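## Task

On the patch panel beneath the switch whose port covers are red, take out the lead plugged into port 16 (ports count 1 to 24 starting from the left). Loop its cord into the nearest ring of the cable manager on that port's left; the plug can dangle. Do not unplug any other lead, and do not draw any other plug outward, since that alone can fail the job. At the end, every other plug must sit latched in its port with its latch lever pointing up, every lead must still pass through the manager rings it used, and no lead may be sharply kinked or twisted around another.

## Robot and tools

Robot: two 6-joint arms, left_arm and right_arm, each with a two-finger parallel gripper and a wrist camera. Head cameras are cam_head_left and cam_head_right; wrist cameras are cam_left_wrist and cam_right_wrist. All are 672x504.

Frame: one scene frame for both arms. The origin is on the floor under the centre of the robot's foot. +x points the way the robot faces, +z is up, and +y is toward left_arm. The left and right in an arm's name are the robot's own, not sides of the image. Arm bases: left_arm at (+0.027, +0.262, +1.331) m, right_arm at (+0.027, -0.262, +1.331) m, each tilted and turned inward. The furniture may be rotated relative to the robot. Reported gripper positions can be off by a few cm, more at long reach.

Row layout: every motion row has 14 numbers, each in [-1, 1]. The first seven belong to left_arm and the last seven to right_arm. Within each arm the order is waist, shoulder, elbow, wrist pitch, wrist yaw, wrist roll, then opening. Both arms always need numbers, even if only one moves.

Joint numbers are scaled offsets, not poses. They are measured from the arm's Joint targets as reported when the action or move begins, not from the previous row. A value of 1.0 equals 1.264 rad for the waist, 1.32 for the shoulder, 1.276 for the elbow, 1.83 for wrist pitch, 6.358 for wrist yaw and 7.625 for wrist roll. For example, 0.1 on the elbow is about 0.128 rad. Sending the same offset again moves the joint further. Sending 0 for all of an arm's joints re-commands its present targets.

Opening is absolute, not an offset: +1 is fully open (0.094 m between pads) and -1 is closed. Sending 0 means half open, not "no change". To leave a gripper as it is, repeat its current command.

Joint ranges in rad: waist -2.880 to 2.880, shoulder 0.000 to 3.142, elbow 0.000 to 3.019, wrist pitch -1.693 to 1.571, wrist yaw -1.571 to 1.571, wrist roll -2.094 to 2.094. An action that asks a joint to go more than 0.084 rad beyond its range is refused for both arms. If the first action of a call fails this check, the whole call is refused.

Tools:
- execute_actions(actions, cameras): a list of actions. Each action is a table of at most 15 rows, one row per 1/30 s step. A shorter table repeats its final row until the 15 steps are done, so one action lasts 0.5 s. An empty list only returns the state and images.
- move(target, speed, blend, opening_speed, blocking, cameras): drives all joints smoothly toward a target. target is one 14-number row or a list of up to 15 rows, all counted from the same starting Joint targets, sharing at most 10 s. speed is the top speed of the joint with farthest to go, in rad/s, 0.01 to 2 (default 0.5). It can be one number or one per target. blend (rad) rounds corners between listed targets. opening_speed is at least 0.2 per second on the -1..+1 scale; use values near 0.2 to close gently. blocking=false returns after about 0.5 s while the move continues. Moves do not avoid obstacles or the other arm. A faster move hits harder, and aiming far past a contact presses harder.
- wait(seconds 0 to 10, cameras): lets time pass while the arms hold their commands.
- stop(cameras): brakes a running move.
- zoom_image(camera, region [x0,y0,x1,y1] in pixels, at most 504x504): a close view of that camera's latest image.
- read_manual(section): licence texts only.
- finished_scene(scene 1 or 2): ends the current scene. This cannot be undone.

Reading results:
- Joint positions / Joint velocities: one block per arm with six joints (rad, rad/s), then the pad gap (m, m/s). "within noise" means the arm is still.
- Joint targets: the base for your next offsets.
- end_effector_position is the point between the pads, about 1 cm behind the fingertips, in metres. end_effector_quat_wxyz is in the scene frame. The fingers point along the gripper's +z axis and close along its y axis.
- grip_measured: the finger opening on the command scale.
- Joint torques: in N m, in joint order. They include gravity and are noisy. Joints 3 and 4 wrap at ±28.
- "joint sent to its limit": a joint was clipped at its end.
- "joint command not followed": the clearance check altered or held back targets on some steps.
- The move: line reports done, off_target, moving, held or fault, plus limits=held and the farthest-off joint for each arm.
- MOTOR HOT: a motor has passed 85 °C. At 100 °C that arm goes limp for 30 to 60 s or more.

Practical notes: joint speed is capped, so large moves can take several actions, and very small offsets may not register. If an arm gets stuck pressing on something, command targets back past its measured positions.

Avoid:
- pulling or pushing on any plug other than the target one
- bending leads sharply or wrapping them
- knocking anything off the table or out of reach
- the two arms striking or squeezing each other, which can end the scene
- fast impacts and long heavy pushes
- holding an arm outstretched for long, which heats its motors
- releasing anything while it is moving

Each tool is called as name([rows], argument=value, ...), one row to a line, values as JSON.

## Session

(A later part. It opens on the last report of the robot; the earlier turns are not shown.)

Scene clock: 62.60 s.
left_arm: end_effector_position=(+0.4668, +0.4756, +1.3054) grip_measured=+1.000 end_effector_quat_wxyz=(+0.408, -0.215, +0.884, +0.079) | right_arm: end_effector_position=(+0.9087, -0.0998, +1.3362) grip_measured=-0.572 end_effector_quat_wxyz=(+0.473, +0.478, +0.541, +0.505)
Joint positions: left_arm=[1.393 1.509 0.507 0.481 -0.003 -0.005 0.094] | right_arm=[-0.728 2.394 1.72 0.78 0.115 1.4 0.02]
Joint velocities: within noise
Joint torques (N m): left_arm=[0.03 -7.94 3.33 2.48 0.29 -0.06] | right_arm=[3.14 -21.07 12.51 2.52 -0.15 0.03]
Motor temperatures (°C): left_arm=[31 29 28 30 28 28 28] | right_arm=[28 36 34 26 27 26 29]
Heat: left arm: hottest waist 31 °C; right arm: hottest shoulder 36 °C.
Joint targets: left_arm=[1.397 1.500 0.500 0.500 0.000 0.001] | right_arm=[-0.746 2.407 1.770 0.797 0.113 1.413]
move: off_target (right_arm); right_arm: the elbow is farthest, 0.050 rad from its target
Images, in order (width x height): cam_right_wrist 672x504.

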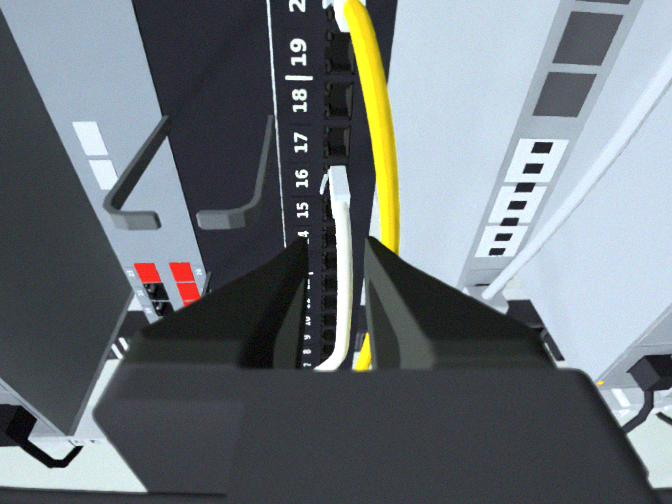

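move(target=[0,0,0,0,0,0,1,0.0775,0.0311,0.0491,0.0073,0.0486,0.0043,-0.574], speed=0.15, cameras=["cam_right_wrist"])

zoom_image(camera="cam_right_wrist", region=[210, 60, 462, 260])

Scene clock: 69.33 s.
left_arm: end_effector_position=(+0.4668, +0.4756, +1.3054) grip_measured=+1.000 end_effector_quat_wxyz=(+0.408, -0.215, +0.884, +0.079) | right_arm: end_effector_position=(+0.9091, -0.0979, +1.3365) grip_measured=-0.572 end_effector_quat_wxyz=(+0.523, +0.551, +0.469, +0.451)
Joint positions: left_arm=[1.393 1.509 0.507 0.481 -0.003 -0.005 0.094] | right_arm=[-0.669 2.434 1.78 0.794 0.419 1.431 0.02]
Joint velocities: within noise
Joint torques (N m): left_arm=[0.32 -8.47 3.06 2.39 0.3 -0.05] | right_arm=[6.83 -21.66 12.85 2.4 0.02 0.04]
Motor temperatures (°C): left_arm=[31 29 28 30 28 28 28] | right_arm=[28 36 35 26 27 26 29]
Heat: left arm: hottest waist 31 °C; right arm: hottest shoulder 36 °C.
Joint targets: left_arm=[1.397 1.500 0.500 0.500 0.000 0.001] | right_arm=[-0.648 2.448 1.832 0.811 0.422 1.446]
move: off_target (right_arm); right_arm: the elbow is farthest, 0.052 rad from its target
Images, in order (width x height): cam_right_wrist 672x504.

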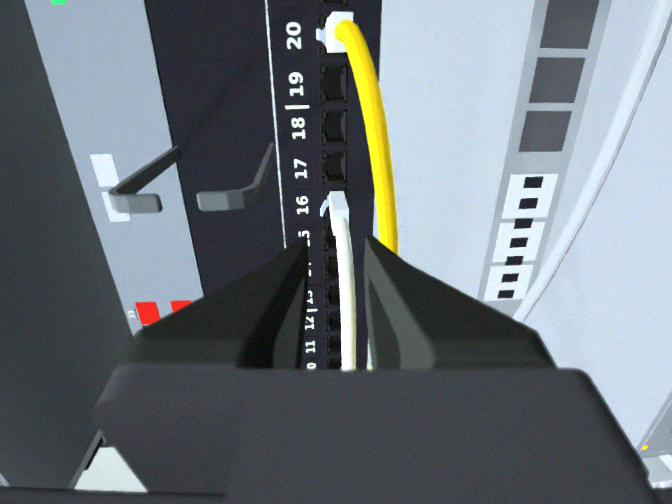

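Scaled by 2.000 from the camera's 672x504 image, which has a finer 960x720 frame.

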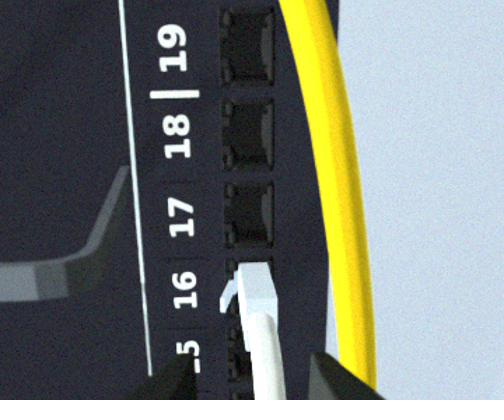

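move(target=[0,0,0,0,0,0,1,0.0089,0.019,0.0147,0.0226,0.0018,0,-0.574], speed=0.15, cameras=[])

Scene clock: 70.93 s.
left_arm: end_effector_position=(+0.4668, +0.4756, +1.3054) grip_measured=+1.000 end_effector_quat_wxyz=(+0.408, -0.215, +0.884, +0.079) | right_arm: end_effector_position=(+0.9087, -0.0903, +1.3343) grip_measured=-0.572 end_effector_quat_wxyz=(+0.529, +0.548, +0.456, +0.461)
Joint positions: left_arm=[1.393 1.509 0.507 0.481 -0.003 -0.005 0.094] | right_arm=[-0.659 2.459 1.799 0.835 0.431 1.432 0.02]
Joint velocities: within noise
Joint torques (N m): left_arm=[-0.09 -8.41 3.21 2.52 0.24 -0.02] | right_arm=[7 -21.66 12.66 2.39 0.01 0.04]
Motor temperatures (°C): left_arm=[31 29 28 30 28 28 28] | right_arm=[28 36 35 26 27 26 29]
Heat: left arm: hottest waist 31 °C; right arm: hottest shoulder 36 °C.
Joint targets: left_arm=[1.397 1.500 0.500 0.500 0.000 0.001] | right_arm=[-0.636 2.473 1.851 0.852 0.434 1.446]
move: off_target (right_arm); right_arm: the elbow is farthest, 0.052 rad from its target
No camera images: "cameras" was empty.

move(target=[0,0,0,0,0,0,1,-0.0427,0.0333,0.0831,-0.0437,-0.0028,0,-0.574], speed=0.1, cameras=["cam_right_wrist"])

zoom_image(camera="cam_right_wrist", region=[210, 100, 462, 300])

Scene clock: 73.47 s.
left_arm: end_effector_position=(+0.4668, +0.4756, +1.3054) grip_measured=+1.000 end_effector_quat_wxyz=(+0.408, -0.215, +0.884, +0.079) | right_arm: end_effector_position=(+0.9322, -0.0932, +1.3368) grip_measured=-0.572 end_effector_quat_wxyz=(+0.530, +0.546, +0.454, +0.463)
Joint positions: left_arm=[1.393 1.509 0.507 0.481 -0.003 -0.005 0.094] | right_arm=[-0.671 2.502 1.903 0.78 0.418 1.432 0.02]
Joint velocities: within noise
Joint torques (N m): left_arm=[-0.26 -8.23 3.18 2.55 0.24 -0.02] | right_arm=[3.14 -22.07 13.24 1.26 -0.16 0.03]
Motor temperatures (°C): left_arm=[31 29 28 30 28 28 28] | right_arm=[28 36 35 26 27 26 29]
Heat: left arm: hottest waist 31 °C; right arm: hottest shoulder 36 °C.
Joint targets: left_arm=[1.397 1.500 0.500 0.500 0.000 0.001] | right_arm=[-0.690 2.517 1.957 0.772 0.416 1.446]
move: off_target (right_arm); right_arm: the elbow is farthest, 0.054 rad from its target
Images, in order (width x height): cam_right_wrist 672x504.

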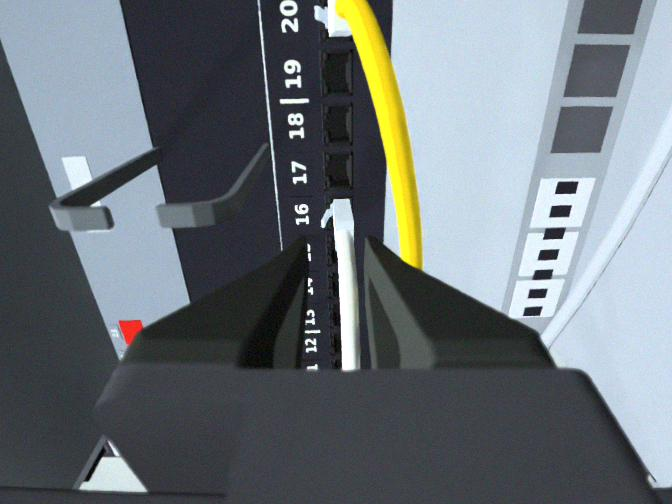

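Scaled by 2.000 from the camera's 672x504 image, which has a finer 960x720 frame.

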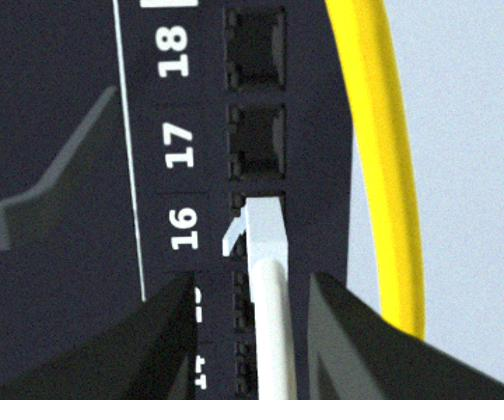

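move(target=[0,0,0,0,0,0,1,-0.0107,0.0356,0.0839,-0.035,-0.0019,-0.007,-0.574], speed=0.1, cameras=["cam_right_wrist"])

zoom_image(camera="cam_right_wrist", region=[210, 140, 462, 340])

Scene clock: 75.77 s.
left_arm: end_effector_position=(+0.4668, +0.4756, +1.3054) grip_measured=+1.000 end_effector_quat_wxyz=(+0.408, -0.215, +0.884, +0.079) | right_arm: end_effector_position=(+0.9537, -0.0953, +1.3363) grip_measured=-0.572 end_effector_quat_wxyz=(+0.536, +0.540, +0.462, +0.456)
Joint positions: left_arm=[1.393 1.509 0.507 0.481 -0.003 -0.005 0.094] | right_arm=[-0.681 2.547 2.009 0.717 0.405 1.407 0.02]
Joint velocities: within noise
Joint torques (N m): left_arm=[-0.09 -8.06 3.07 2.47 0.24 -0.06] | right_arm=[3.49 -22.65 13.67 1.32 -0.15 -0.27]
Motor temperatures (°C): left_arm=[31 29 28 30 28 28 28] | right_arm=[28 37 36 26 27 26 29]
Heat: left arm: hottest waist 31 °C; right arm: hottest shoulder 37 °C.
Joint targets: left_arm=[1.397 1.500 0.500 0.500 0.000 0.001] | right_arm=[-0.704 2.564 2.064 0.708 0.403 1.392]
move: off_target (right_arm); right_arm: the elbow is farthest, 0.055 rad from its target
Images, in order (width x height): cam_right_wrist 672x504.

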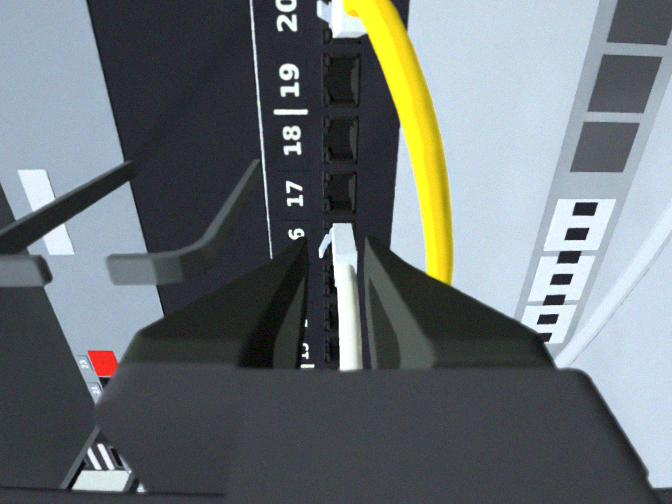

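Scaled by 2.000 from the camera's 672x504 image, which has a finer 960x720 frame.

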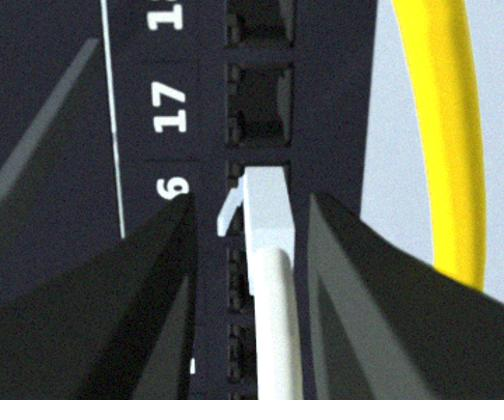

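move(target=[0,0,0,0,0,0,1,0,0.002,0,0,0,0,-0.574], speed=0.1, cameras=[])

move(target=[0,0,0,0,0,0,1,0,0,0,0,0,0,-0.8], opening_speed=0.2, cameras=["cam_right_wrist"])

zoom_image(camera="cam_right_wrist", region=[210, 140, 462, 340])

Scene clock: 77.27 s.
left_arm: end_effector_position=(+0.4668, +0.4756, +1.3054) grip_measured=+1.000 end_effector_quat_wxyz=(+0.408, -0.215, +0.884, +0.079) | right_arm: end_effector_position=(+0.9537, -0.0952, +1.3353) grip_measured=-0.572 end_effector_quat_wxyz=(+0.536, +0.539, +0.463, +0.456)
Joint positions: left_arm=[1.393 1.509 0.507 0.481 -0.003 -0.005 0.094] | right_arm=[-0.681 2.548 2.009 0.716 0.405 1.406 0.02]
Joint velocities: within noise
Joint torques (N m): left_arm=[0.67 -7.82 3.14 2.59 0.3 -0.03] | right_arm=[2.96 -22.42 13.6 1.29 -0.17 -0.29]
Motor temperatures (°C): left_arm=[31 29 28 30 28 28 28] | right_arm=[28 37 36 26 27 26 29]
Heat: left arm: hottest waist 31 °C; right arm: hottest shoulder 37 °C.
Joint targets: left_arm=[1.397 1.500 0.500 0.500 0.000 0.001] | right_arm=[-0.704 2.567 2.064 0.708 0.404 1.392]
move: off_target (right_arm); right_arm: the elbow is farthest, 0.055 rad from its target
No camera images: "cameras" was empty.

Scene clock: 78.67 s.
left_arm: end_effector_position=(+0.4668, +0.4756, +1.3054) grip_measured=+1.000 end_effector_quat_wxyz=(+0.408, -0.215, +0.884, +0.079) | right_arm: end_effector_position=(+0.9536, -0.0951, +1.3344) grip_measured=-0.797 end_effector_quat_wxyz=(+0.536, +0.540, +0.463, +0.455)
Joint positions: left_arm=[1.393 1.509 0.507 0.481 -0.003 -0.005 0.094] | right_arm=[-0.681 2.549 2.01 0.716 0.405 1.406 0.01]
Joint velocities: within noise
Joint torques (N m): left_arm=[0.09 -8.29 3.19 2.56 0.27 -0.01] | right_arm=[3.25 -22.42 13.63 1.29 -0.14 -0.28]
Motor temperatures (°C): left_arm=[31 29 28 30 28 28 28] | right_arm=[28 37 37 26 27 26 29]
Heat: left arm: hottest waist 31 °C; right arm: hottest shoulder 37 °C.
Joint targets: left_arm=[1.397 1.500 0.500 0.500 0.000 0.001] | right_arm=[-0.704 2.567 2.064 0.708 0.404 1.392]
move: off_target (right_arm); right_arm: the elbow is farthest, 0.054 rad from its target
Images, in order (width x height): cam_right_wrist 672x504.

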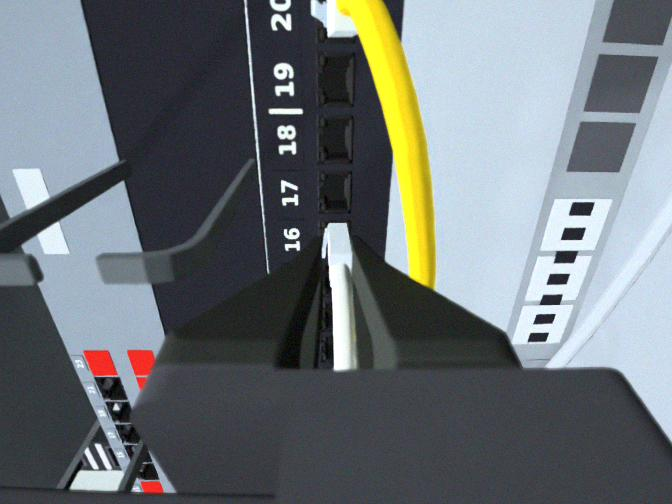

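Scaled by 2.000 from the camera's 672x504 image, which has a finer 960x720 frame.

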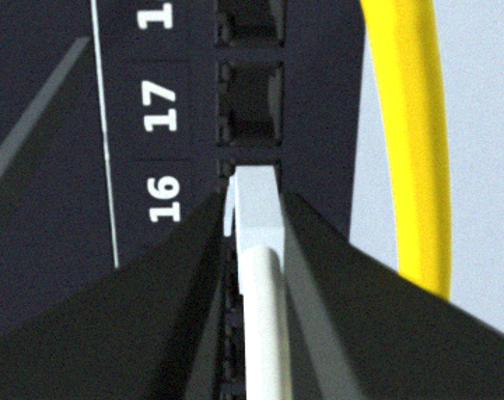

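move(target=[0,0,0,0,0,0,1,0,0,0,0,0,0,-0.9], opening_speed=0.2, cameras=["cam_right_wrist"])

zoom_image(camera="cam_right_wrist", region=[210, 140, 462, 340])

Scene clock: 79.63 s.
left_arm: end_effector_position=(+0.4668, +0.4756, +1.3054) grip_measured=+1.000 end_effector_quat_wxyz=(+0.408, -0.215, +0.884, +0.079) | right_arm: end_effector_position=(+0.9536, -0.0951, +1.3344) grip_measured=-0.886 end_effector_quat_wxyz=(+0.536, +0.540, +0.463, +0.455)
Joint positions: left_arm=[1.393 1.509 0.507 0.481 -0.003 -0.005 0.094] | right_arm=[-0.681 2.549 2.01 0.716 0.405 1.406 0.005]
Joint velocities: within noise
Joint torques (N m): left_arm=[0.26 -8.41 3.28 2.45 0.25 -0.08] | right_arm=[3.14 -22.83 13.6 1.32 -0.16 -0.29]
Motor temperatures (°C): left_arm=[31 29 28 30 28 28 28] | right_arm=[28 37 37 26 27 26 29]
Heat: left arm: hottest waist 31 °C; right arm: hottest shoulder 37 °C.
Joint targets: left_arm=[1.397 1.500 0.500 0.500 0.000 0.001] | right_arm=[-0.704 2.567 2.064 0.708 0.403 1.392]
move: off_target (right_arm); right_arm: the elbow is farthest, 0.054 rad from its target
Images, in order (width x height): cam_right_wrist 672x504.

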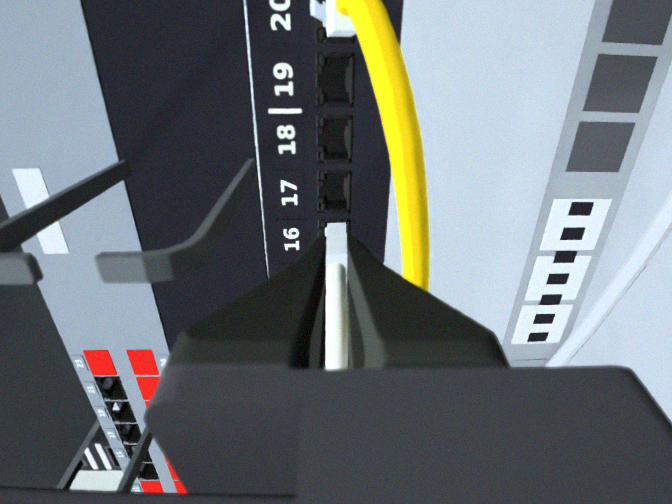

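Scaled by 2.000 from the camera's 672x504 image, which has a finer 960x720 frame.

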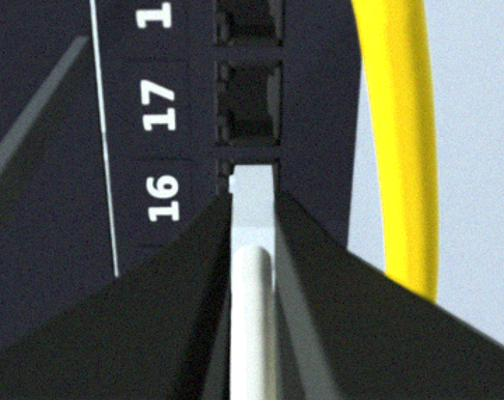

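move(target=[0,0,0,0,0,0,1,0.0293,-0.0341,-0.0376,0.012,0,0,-0.9], speed=0.1, cameras=[])

Scene clock: 81.03 s.
left_arm: end_effector_position=(+0.4668, +0.4756, +1.3054) grip_measured=+1.000 end_effector_quat_wxyz=(+0.408, -0.215, +0.884, +0.079) | right_arm: end_effector_position=(+0.9536, -0.0952, +1.3349) grip_measured=-0.887 end_effector_quat_wxyz=(+0.536, +0.539, +0.463, +0.456)
Joint positions: left_arm=[1.393 1.509 0.507 0.481 -0.003 -0.005 0.094] | right_arm=[-0.681 2.549 2.01 0.718 0.406 1.406 0.005]
Joint velocities: within noise
Joint torques (N m): left_arm=[0.03 -8.64 3.29 2.55 0.28 -0.06] | right_arm=[6.42 -26.11 9.48 2.13 -0.18 -0.29]
Motor temperatures (°C): left_arm=[31 29 28 30 28 28 28] | right_arm=[28 37 38 26 27 26 29]
Heat: left arm: hottest waist 31 °C; right arm: hottest elbow 38 °C.
Joint targets: left_arm=[1.397 1.500 0.500 0.500 0.000 0.001] | right_arm=[-0.667 2.522 2.016 0.730 0.404 1.392]
move: done
No camera images: "cameras" was empty.

move(target=[0,0,0,0,0,0,1,0.0111,-0.0447,-0.1027,0.0404,0.0024,0,-0.9], speed=0.1, cameras=["cam_right_wrist"])

zoom_image(camera="cam_right_wrist", region=[210, 140, 462, 340])

Scene clock: 83.07 s.
left_arm: end_effector_position=(+0.4668, +0.4756, +1.3054) grip_measured=+1.000 end_effector_quat_wxyz=(+0.408, -0.215, +0.884, +0.079) | right_arm: end_effector_position=(+0.9293, -0.0962, +1.3324) grip_measured=-0.887 end_effector_quat_wxyz=(+0.536, +0.541, +0.463, +0.454)
Joint positions: left_arm=[1.393 1.509 0.507 0.481 -0.003 -0.005 0.094] | right_arm=[-0.674 2.499 1.888 0.786 0.416 1.406 0.005]
Joint velocities: within noise
Joint torques (N m): left_arm=[-0.67 -8.41 3.3 2.73 0.25 -0.05] | right_arm=[7.24 -26.34 8.25 2.39 0.04 -0.28]
Motor temperatures (°C): left_arm=[31 29 28 30 28 28 28] | right_arm=[28 37 37 26 27 26 30]
Heat: left arm: hottest waist 31 °C; right arm: hottest shoulder 37 °C.
Joint targets: left_arm=[1.397 1.500 0.500 0.500 0.000 0.001] | right_arm=[-0.653 2.463 1.885 0.804 0.419 1.392]
move: off_target (right_arm); right_arm: the shoulder is farthest, 0.036 rad from its target
Images, in order (width x height): cam_right_wrist 672x504.

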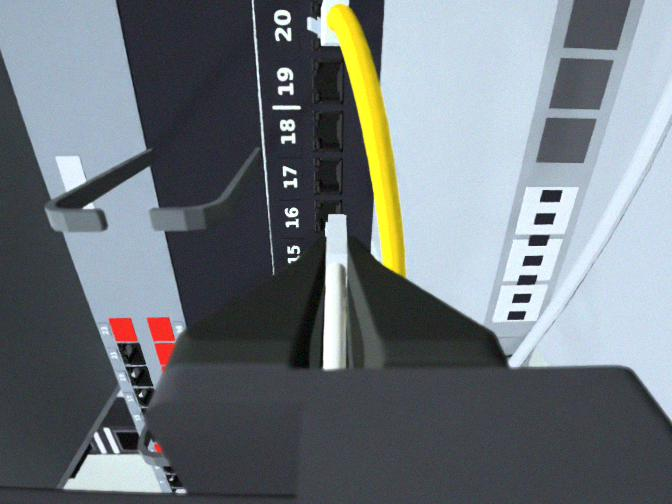

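Scaled by 2.000 from the camera's 672x504 image, which has a finer 960x720 frame.

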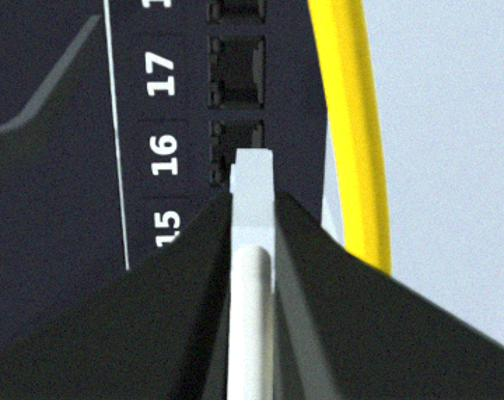

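move(target=[0,0,0,0,0,0,1,0.0059,-0.0477,-0.0639,0.0186,0.0006,0,-0.9], speed=0.1, cameras=["cam_right_wrist","cam_head_left"])

zoom_image(camera="cam_right_wrist", region=[210, 140, 462, 340])

zoom_image(camera="cam_head_left", region=[230, 230, 500, 340])

Scene clock: 87.23 s.
left_arm: end_effector_position=(+0.4668, +0.4756, +1.3054) grip_measured=+1.000 end_effector_quat_wxyz=(+0.408, -0.215, +0.884, +0.079) | right_arm: end_effector_position=(+0.9149, -0.0982, +1.3497) grip_measured=-0.887 end_effector_quat_wxyz=(+0.536, +0.540, +0.460, +0.457)
Joint positions: left_arm=[1.393 1.509 0.507 0.481 -0.003 -0.005 0.094] | right_arm=[-0.669 2.439 1.805 0.818 0.42 1.406 0.005]
Joint velocities: within noise
Joint torques (N m): left_arm=[-0.21 -7.65 3.3 2.44 0.3 -0.03] | right_arm=[7.3 -25.99 8.38 2.45 0.01 -0.28]
Motor temperatures (°C): left_arm=[31 29 28 30 28 28 28] | right_arm=[28 38 37 26 27 26 30]
Heat: left arm: hottest waist 31 °C; right arm: hottest shoulder 38 °C.
Joint targets: left_arm=[1.397 1.500 0.500 0.500 0.000 0.001] | right_arm=[-0.646 2.400 1.804 0.838 0.423 1.392]
move: off_target (right_arm); right_arm: the shoulder is farthest, 0.039 rad from its target
Images, in order (width x height): cam_head_left 672x504, cam_right_wrist 672x504.

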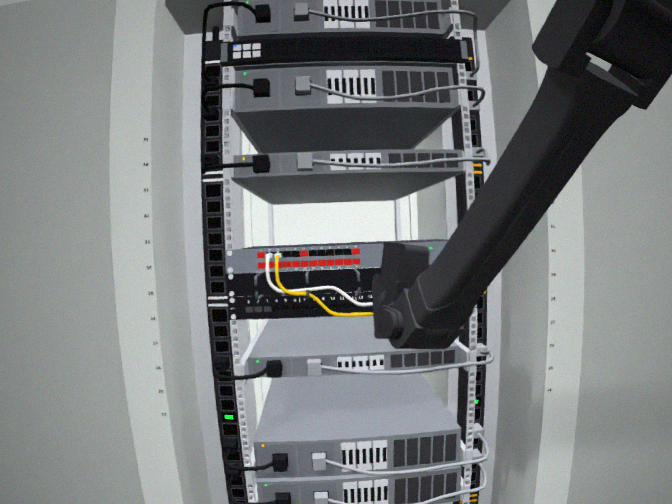

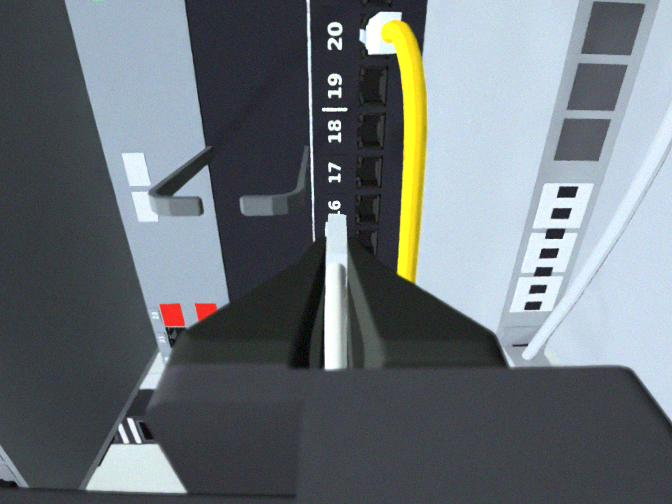

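Scaled by 2.000 from the camera's 672x504 image, which has a finer 960x720 frame.

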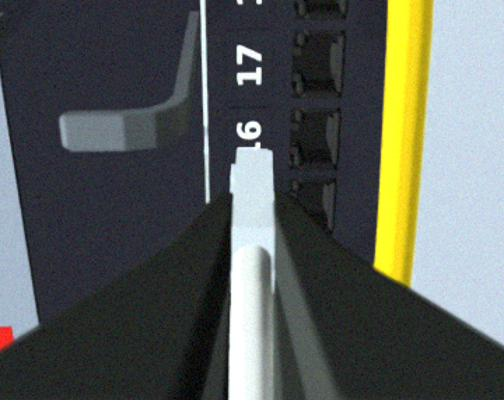

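Scaled by 1.867 from the camera's 672x504 image, which has a finer 960x720 frame.

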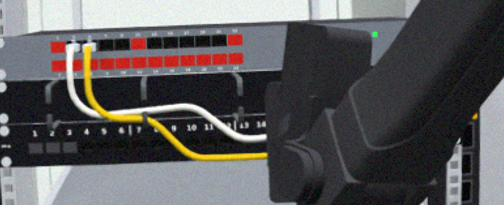

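move([
  [-0.4312,0,0,0,0,0,1,0,0,0,0,0,0,-0.9],
  [-0.4312,0.4045,0.668,0.1525,0.0876,0.0198,-0.5,0,0,0,0,0,0,-0.9],
], speed=[0.8,0.5], cameras=["cam_left_wrist"])

Scene clock: 92.27 s.
left_arm: end_effector_position=(+0.7976, +0.1230, +1.4416) grip_measured=-0.496 end_effector_quat_wxyz=(+0.668, +0.220, +0.674, -0.224) | right_arm: end_effector_position=(+0.9145, -0.0979, +1.3493) grip_measured=-0.887 end_effector_quat_wxyz=(+0.536, +0.540, +0.460, +0.457)
Joint positions: left_arm=[0.854 2.006 1.31 0.758 0.554 0.145 0.024] | right_arm=[-0.668 2.439 1.803 0.819 0.421 1.406 0.005]
Joint velocities: within noise
Joint torques (N m): left_arm=[-2.96 -14.62 9.14 2.97 0.42 -0.01] | right_arm=[7.24 -26.11 8.32 2.52 0.01 -0.26]
Motor temperatures (°C): left_arm=[31 29 29 30 29 28 28] | right_arm=[28 40 37 26 27 26 30]
Heat: left arm: hottest waist 31 °C; right arm: hottest shoulder 40 °C.
Joint targets: left_arm=[0.852 2.034 1.353 0.779 0.557 0.152] | right_arm=[-0.645 2.400 1.804 0.838 0.423 1.392]
move: off_target (left_arm, right_arm); target 2's new numbers were sent with left_arm's elbow 0.043 rad from that target; left_arm: the elbow is farthest, 0.043 rad from its target; right_arm: the shoulder is farthest, 0.039 rad from its target
Images, in order (width x height): cam_left_wrist 672x504.

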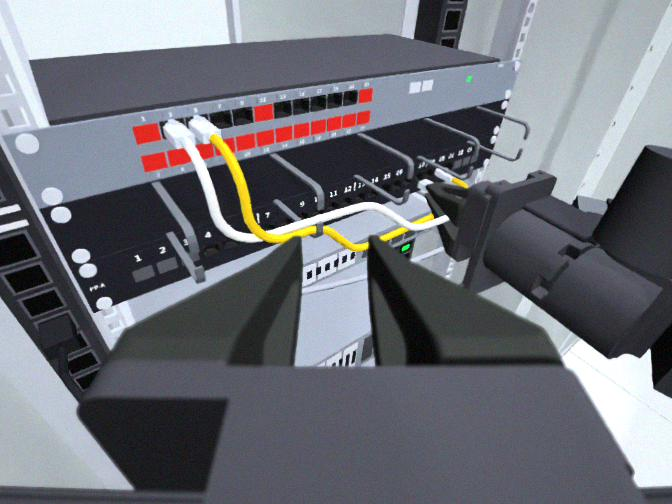

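zoom_image(camera="cam_left_wrist", region=[230, 120, 530, 300])

Scaled by 1.680 from the camera's 672x504 image, which has a finer 960x720 frame.

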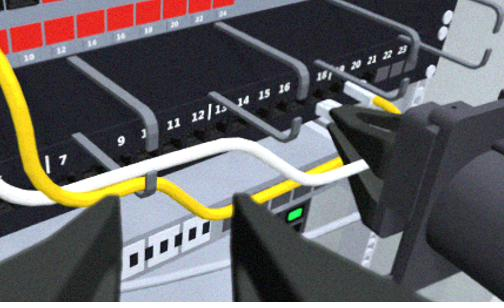

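move(target=[0,0,0,0,0,0,-0.5,0.0152,-0.0542,-0.1267,0.0541,0.0026,0,-0.9], speed=0.15, cameras=["cam_left_wrist","cam_right_wrist"])

zoom_image(camera="cam_left_wrist", region=[230, 120, 530, 300])

Scene clock: 94.17 s.
left_arm: end_effector_position=(+0.7976, +0.1230, +1.4416) grip_measured=-0.497 end_effector_quat_wxyz=(+0.668, +0.220, +0.674, -0.224) | right_arm: end_effector_position=(+0.8759, -0.0922, +1.3554) grip_measured=-0.887 end_effector_quat_wxyz=(+0.536, +0.539, +0.457, +0.462)
Joint positions: left_arm=[0.854 2.006 1.31 0.758 0.554 0.145 0.024] | right_arm=[-0.646 2.367 1.644 0.917 0.437 1.406 0.005]
Joint velocities: within noise
Joint torques (N m): left_arm=[-3.08 -14.04 9.01 2.84 0.39 -0.05] | right_arm=[6.53 -25 7.54 2.52 0.04 -0.27]
Motor temperatures (°C): left_arm=[31 29 29 30 29 28 28] | right_arm=[28 40 37 26 27 26 30]
Heat: left arm: hottest waist 31 °C; right arm: hottest shoulder 40 °C.
Joint targets: left_arm=[0.852 2.034 1.353 0.779 0.557 0.152] | right_arm=[-0.626 2.328 1.642 0.937 0.439 1.392]
move: off_target (left_arm, right_arm); left_arm: the elbow is farthest, 0.043 rad from its target; right_arm: the shoulder is farthest, 0.039 rad from its target
Images, in order (width x height): cam_left_wrist 672x504, cam_right_wrist 672x504.

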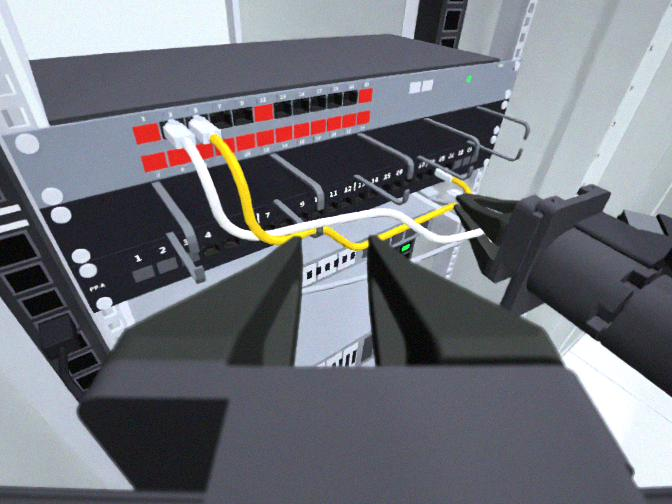

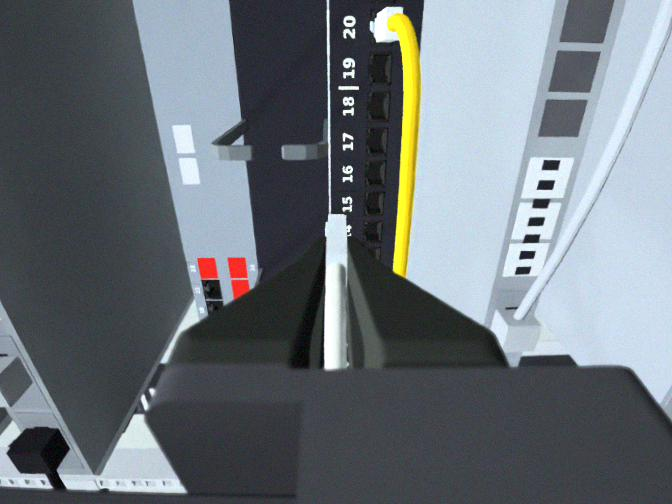

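Scaled by 1.680 from the camera's 672x504 image, which has a finer 960x720 frame.

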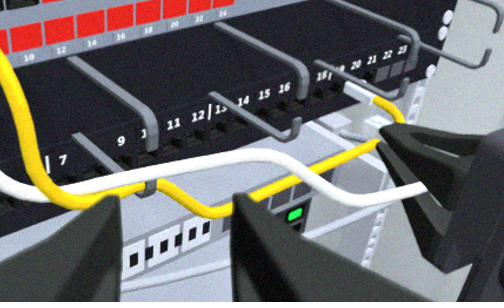

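move(target=[0,0,0,0,0,0,-0.5,0.0032,-0.047,-0.0188,-0.0347,0.0011,0,-0.9], speed=0.15, cameras=["cam_left_wrist","cam_right_wrist"])

zoom_image(camera="cam_left_wrist", region=[230, 120, 530, 300])

Scene clock: 95.57 s.
left_arm: end_effector_position=(+0.7976, +0.1230, +1.4416) grip_measured=-0.497 end_effector_quat_wxyz=(+0.668, +0.220, +0.674, -0.224) | right_arm: end_effector_position=(+0.8760, -0.0974, +1.3909) grip_measured=-0.887 end_effector_quat_wxyz=(+0.538, +0.540, +0.455, +0.462)
Joint positions: left_arm=[0.854 2.006 1.31 0.758 0.554 0.145 0.024] | right_arm=[-0.644 2.297 1.618 0.877 0.443 1.405 0.005]
Joint velocities: within noise
Joint torques (N m): left_arm=[-2.9 -13.74 9.05 2.78 0.42 0] | right_arm=[6.95 -24.29 8.06 1.57 0 -0.27]
Motor temperatures (°C): left_arm=[31 30 29 30 29 28 28] | right_arm=[28 40 37 26 27 26 30]
Heat: left arm: hottest waist 31 °C; right arm: hottest shoulder 40 °C.
Joint targets: left_arm=[0.852 2.034 1.353 0.779 0.557 0.152] | right_arm=[-0.622 2.266 1.618 0.874 0.446 1.392]
move: off_target (left_arm); left_arm: the elbow is farthest, 0.043 rad from its target
Images, in order (width x height): cam_left_wrist 672x504, cam_right_wrist 672x504.

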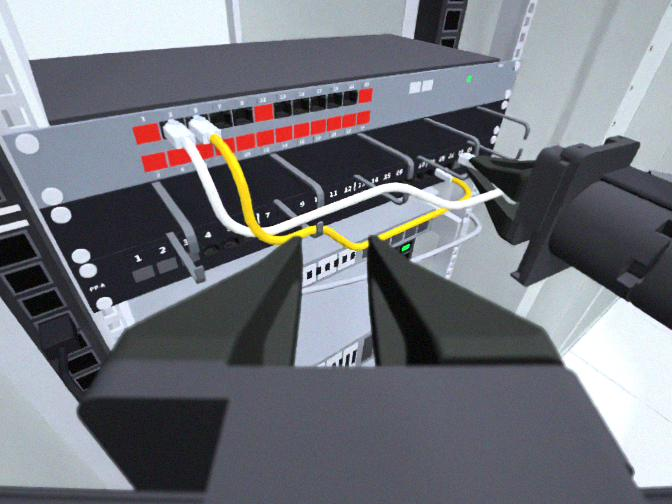

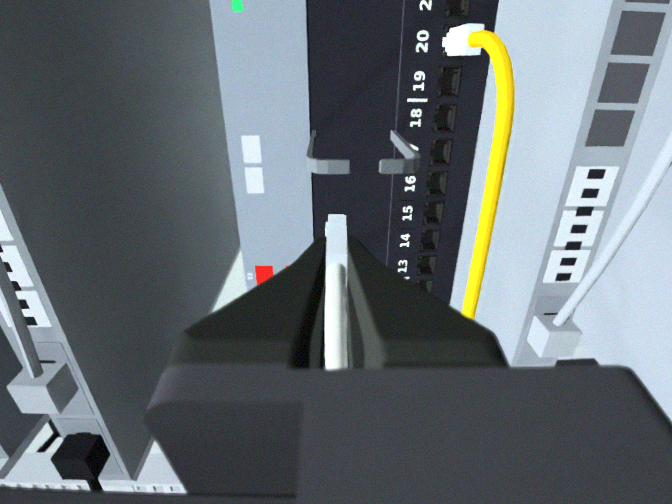

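Scaled by 1.680 from the camera's 672x504 image, which has a finer 960x720 frame.

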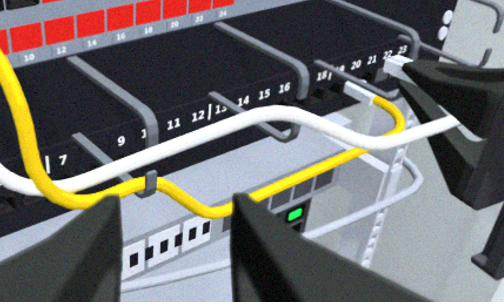

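move(target=[0,0,0,0,0,0,-0.5,0.0229,0.0545,0.0635,0.0363,0.0393,-0.0055,-0.9], speed=0.15, cameras=["cam_left_wrist","cam_right_wrist"])

zoom_image(camera="cam_left_wrist", region=[230, 120, 530, 300])

Scene clock: 101.03 s.
left_arm: end_effector_position=(+0.7976, +0.1230, +1.4416) grip_measured=-0.497 end_effector_quat_wxyz=(+0.668, +0.220, +0.674, -0.224) | right_arm: end_effector_position=(+0.8635, -0.1079, +1.3849) grip_measured=-0.887 end_effector_quat_wxyz=(+0.584, +0.586, +0.400, +0.395)
Joint positions: left_arm=[0.854 2.006 1.31 0.758 0.554 0.145 0.024] | right_arm=[-0.61 2.328 1.646 0.919 0.691 1.365 0.005]
Joint velocities: within noise
Joint torques (N m): left_arm=[-3.08 -14.86 8.95 2.71 0.41 -0.02] | right_arm=[6.53 -20.89 12.52 2.4 0.07 -0.28]
Motor temperatures (°C): left_arm=[31 30 29 30 29 28 28] | right_arm=[28 40 37 26 27 26 31]
Heat: left arm: hottest waist 31 °C; right arm: hottest shoulder 40 °C.
Joint targets: left_arm=[0.852 2.034 1.353 0.779 0.557 0.152] | right_arm=[-0.593 2.338 1.699 0.940 0.696 1.350]
move: off_target (left_arm, right_arm); left_arm: the elbow is farthest, 0.043 rad from its target; right_arm: the elbow is farthest, 0.053 rad from its target
Images, in order (width x height): cam_left_wrist 672x504, cam_right_wrist 672x504.

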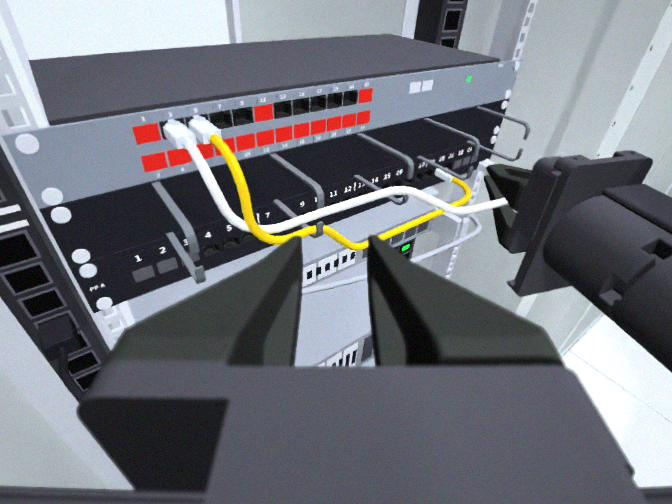

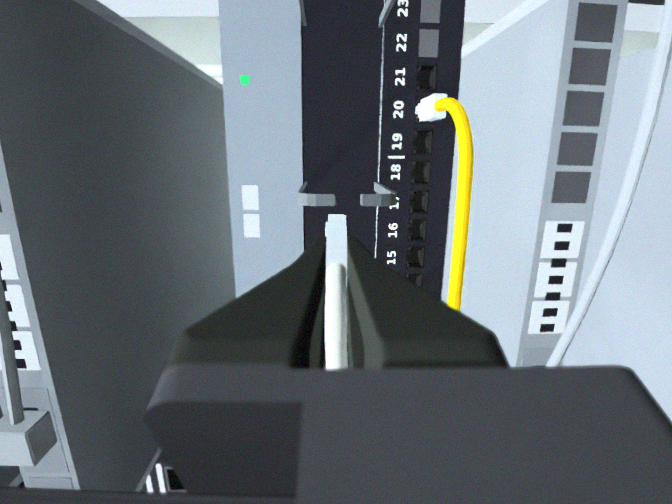

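Scaled by 1.680 from the camera's 672x504 image, which has a finer 960x720 frame.

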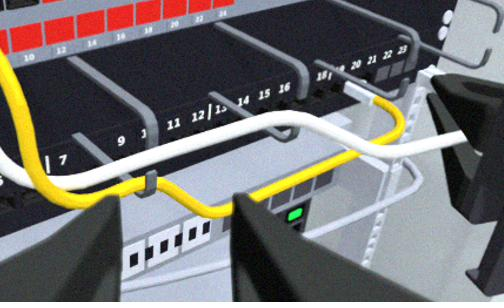

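move(target=[0,0,0,0,0,0,-0.5,-0.0443,0.0402,0.1066,-0.0563,-0.0028,0,-0.9], speed=0.1, cameras=["cam_left_wrist","cam_right_wrist"])

zoom_image(camera="cam_left_wrist", region=[330, 120, 530, 240])

Scene clock: 103.87 s.
left_arm: end_effector_position=(+0.7976, +0.1230, +1.4416) grip_measured=-0.497 end_effector_quat_wxyz=(+0.668, +0.220, +0.674, -0.224) | right_arm: end_effector_position=(+0.8957, -0.1117, +1.3861) grip_measured=-0.887 end_effector_quat_wxyz=(+0.586, +0.586, +0.400, +0.392)
Joint positions: left_arm=[0.854 2.006 1.31 0.758 0.554 0.145 0.024] | right_arm=[-0.627 2.382 1.777 0.841 0.68 1.363 0.005]
Joint velocities: within noise
Joint torques (N m): left_arm=[-3.08 -13.98 9.09 2.81 0.4 -0.01] | right_arm=[2.84 -21.71 13.5 1.47 -0.15 -0.28]
Motor temperatures (°C): left_arm=[31 31 29 30 29 28 28] | right_arm=[28 40 37 26 27 26 31]
Heat: left arm: hottest waist 31 °C; right arm: hottest shoulder 40 °C.
Joint targets: left_arm=[0.852 2.034 1.353 0.779 0.557 0.152] | right_arm=[-0.650 2.391 1.835 0.837 0.678 1.350]
move: off_target (left_arm, right_arm); left_arm: the elbow is farthest, 0.043 rad from its target; right_arm: the elbow is farthest, 0.058 rad from its target
Images, in order (width x height): cam_left_wrist 672x504, cam_right_wrist 672x504.

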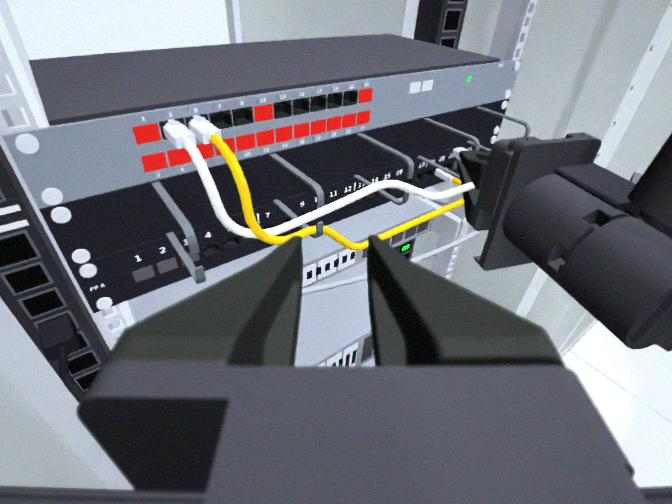

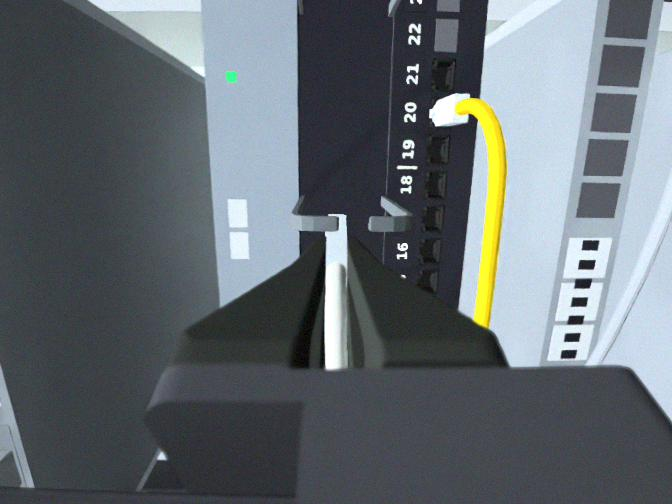

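Scaled by 2.520 from the camera's 672x504 image, which has a finer 960x720 frame.

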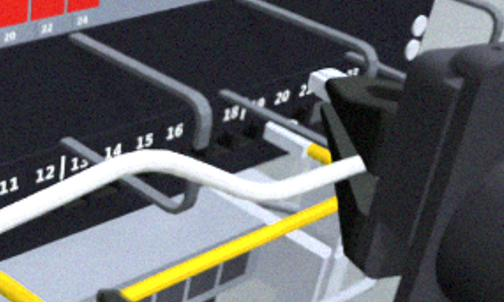

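move(target=[0,0,0,0,0,0,-0.5,0.0388,0.0121,0.04,-0.0148,0.0019,0,-0.9], speed=0.1, cameras=["cam_left_wrist","cam_right_wrist"])

zoom_image(camera="cam_left_wrist", region=[330, 120, 530, 240])

Scene clock: 105.67 s.
left_arm: end_effector_position=(+0.7976, +0.1230, +1.4416) grip_measured=-0.497 end_effector_quat_wxyz=(+0.668, +0.220, +0.674, -0.224) | right_arm: end_effector_position=(+0.9057, -0.1108, +1.3917) grip_measured=-0.887 end_effector_quat_wxyz=(+0.588, +0.588, +0.395, +0.391)
Joint positions: left_arm=[0.854 2.006 1.31 0.758 0.554 0.145 0.024] | right_arm=[-0.627 2.397 1.826 0.815 0.689 1.363 0.005]
Joint velocities: within noise
Joint torques (N m): left_arm=[-2.96 -14.51 8.99 2.71 0.45 -0.01] | right_arm=[7.65 -22.24 13.81 1.35 -0.05 -0.27]
Motor temperatures (°C): left_arm=[31 31 30 30 29 28 28] | right_arm=[28 40 37 26 27 26 31]
Heat: left arm: hottest waist 31 °C; right arm: hottest shoulder 40 °C.
Joint targets: left_arm=[0.852 2.034 1.353 0.779 0.557 0.152] | right_arm=[-0.600 2.407 1.886 0.810 0.690 1.350]
move: off_target (left_arm, right_arm); left_arm: the elbow is farthest, 0.043 rad from its target; right_arm: the elbow is farthest, 0.060 rad from its target
Images, in order (width x height): cam_left_wrist 672x504, cam_right_wrist 672x504.

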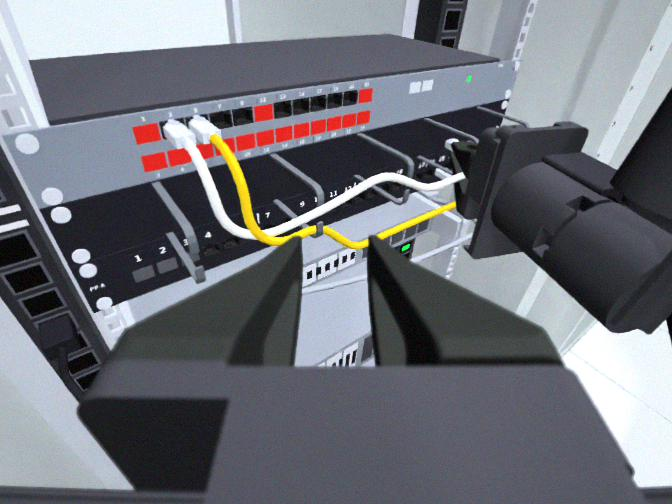

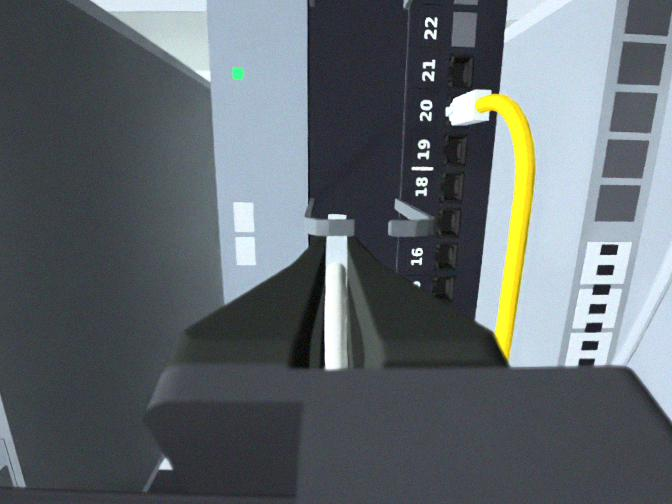

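Scaled by 2.520 from the camera's 672x504 image, which has a finer 960x720 frame.

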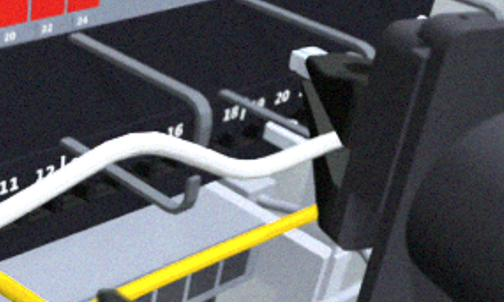

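zoom_image(camera="cam_left_wrist", region=[380, 150, 450, 215])

Scaled by 7.200 from the camera's 672x504 image, which has a finer 960x720 frame.

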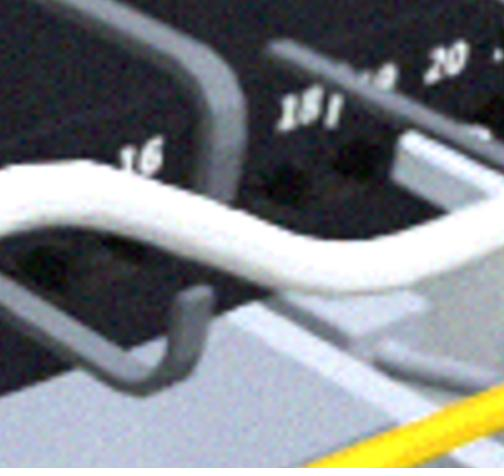

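move(target=[0,0,0,0,0,0,-0.5,-0.0079,0.0232,0.0486,-0.0178,-0.0012,0,-0.9], speed=0.08, cameras=["cam_left_wrist","cam_right_wrist"])

zoom_image(camera="cam_left_wrist", region=[340, 140, 480, 230])

Scene clock: 108.13 s.
left_arm: end_effector_position=(+0.7976, +0.1230, +1.4416) grip_measured=-0.497 end_effector_quat_wxyz=(+0.668, +0.220, +0.674, -0.224) | right_arm: end_effector_position=(+0.9172, -0.1065, +1.3893) grip_measured=-0.887 end_effector_quat_wxyz=(+0.588, +0.588, +0.396, +0.390)
Joint positions: left_arm=[0.854 2.006 1.31 0.758 0.554 0.145 0.024] | right_arm=[-0.627 2.428 1.887 0.782 0.687 1.363 0.005]
Joint velocities: within noise
Joint torques (N m): left_arm=[-3.08 -14.21 9.07 2.69 0.41 -0.06] | right_arm=[6.95 -22.24 14.22 1.26 -0.29 -0.26]
Motor temperatures (°C): left_arm=[31 31 30 30 29 28 28] | right_arm=[28 40 37 26 27 26 31]
Heat: left arm: hottest waist 31 °C; right arm: hottest shoulder 40 °C.
Joint targets: left_arm=[0.852 2.034 1.353 0.779 0.557 0.152] | right_arm=[-0.610 2.438 1.948 0.777 0.683 1.351]
move: off_target (left_arm, right_arm); left_arm: the elbow is farthest, 0.043 rad from its target; right_arm: the elbow is farthest, 0.061 rad from its target
Images, in order (width x height): cam_left_wrist 672x504, cam_right_wrist 672x504.

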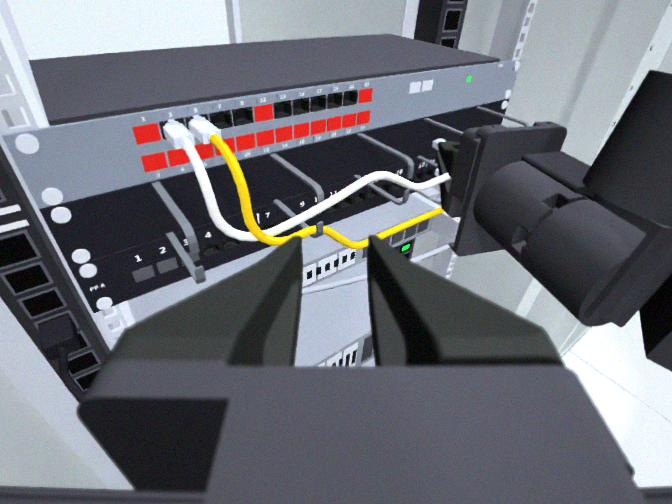

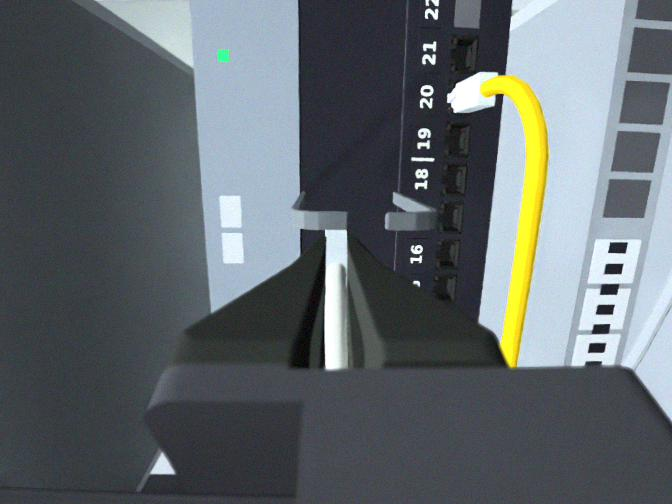

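Scaled by 3.600 from the camera's 672x504 image, which has a finer 960x720 frame.

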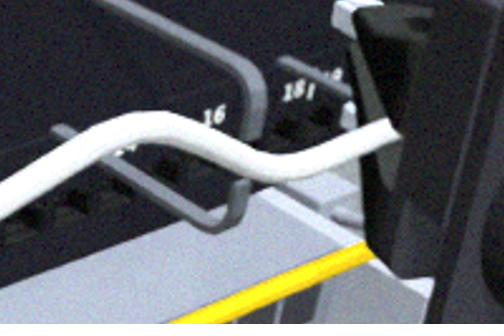

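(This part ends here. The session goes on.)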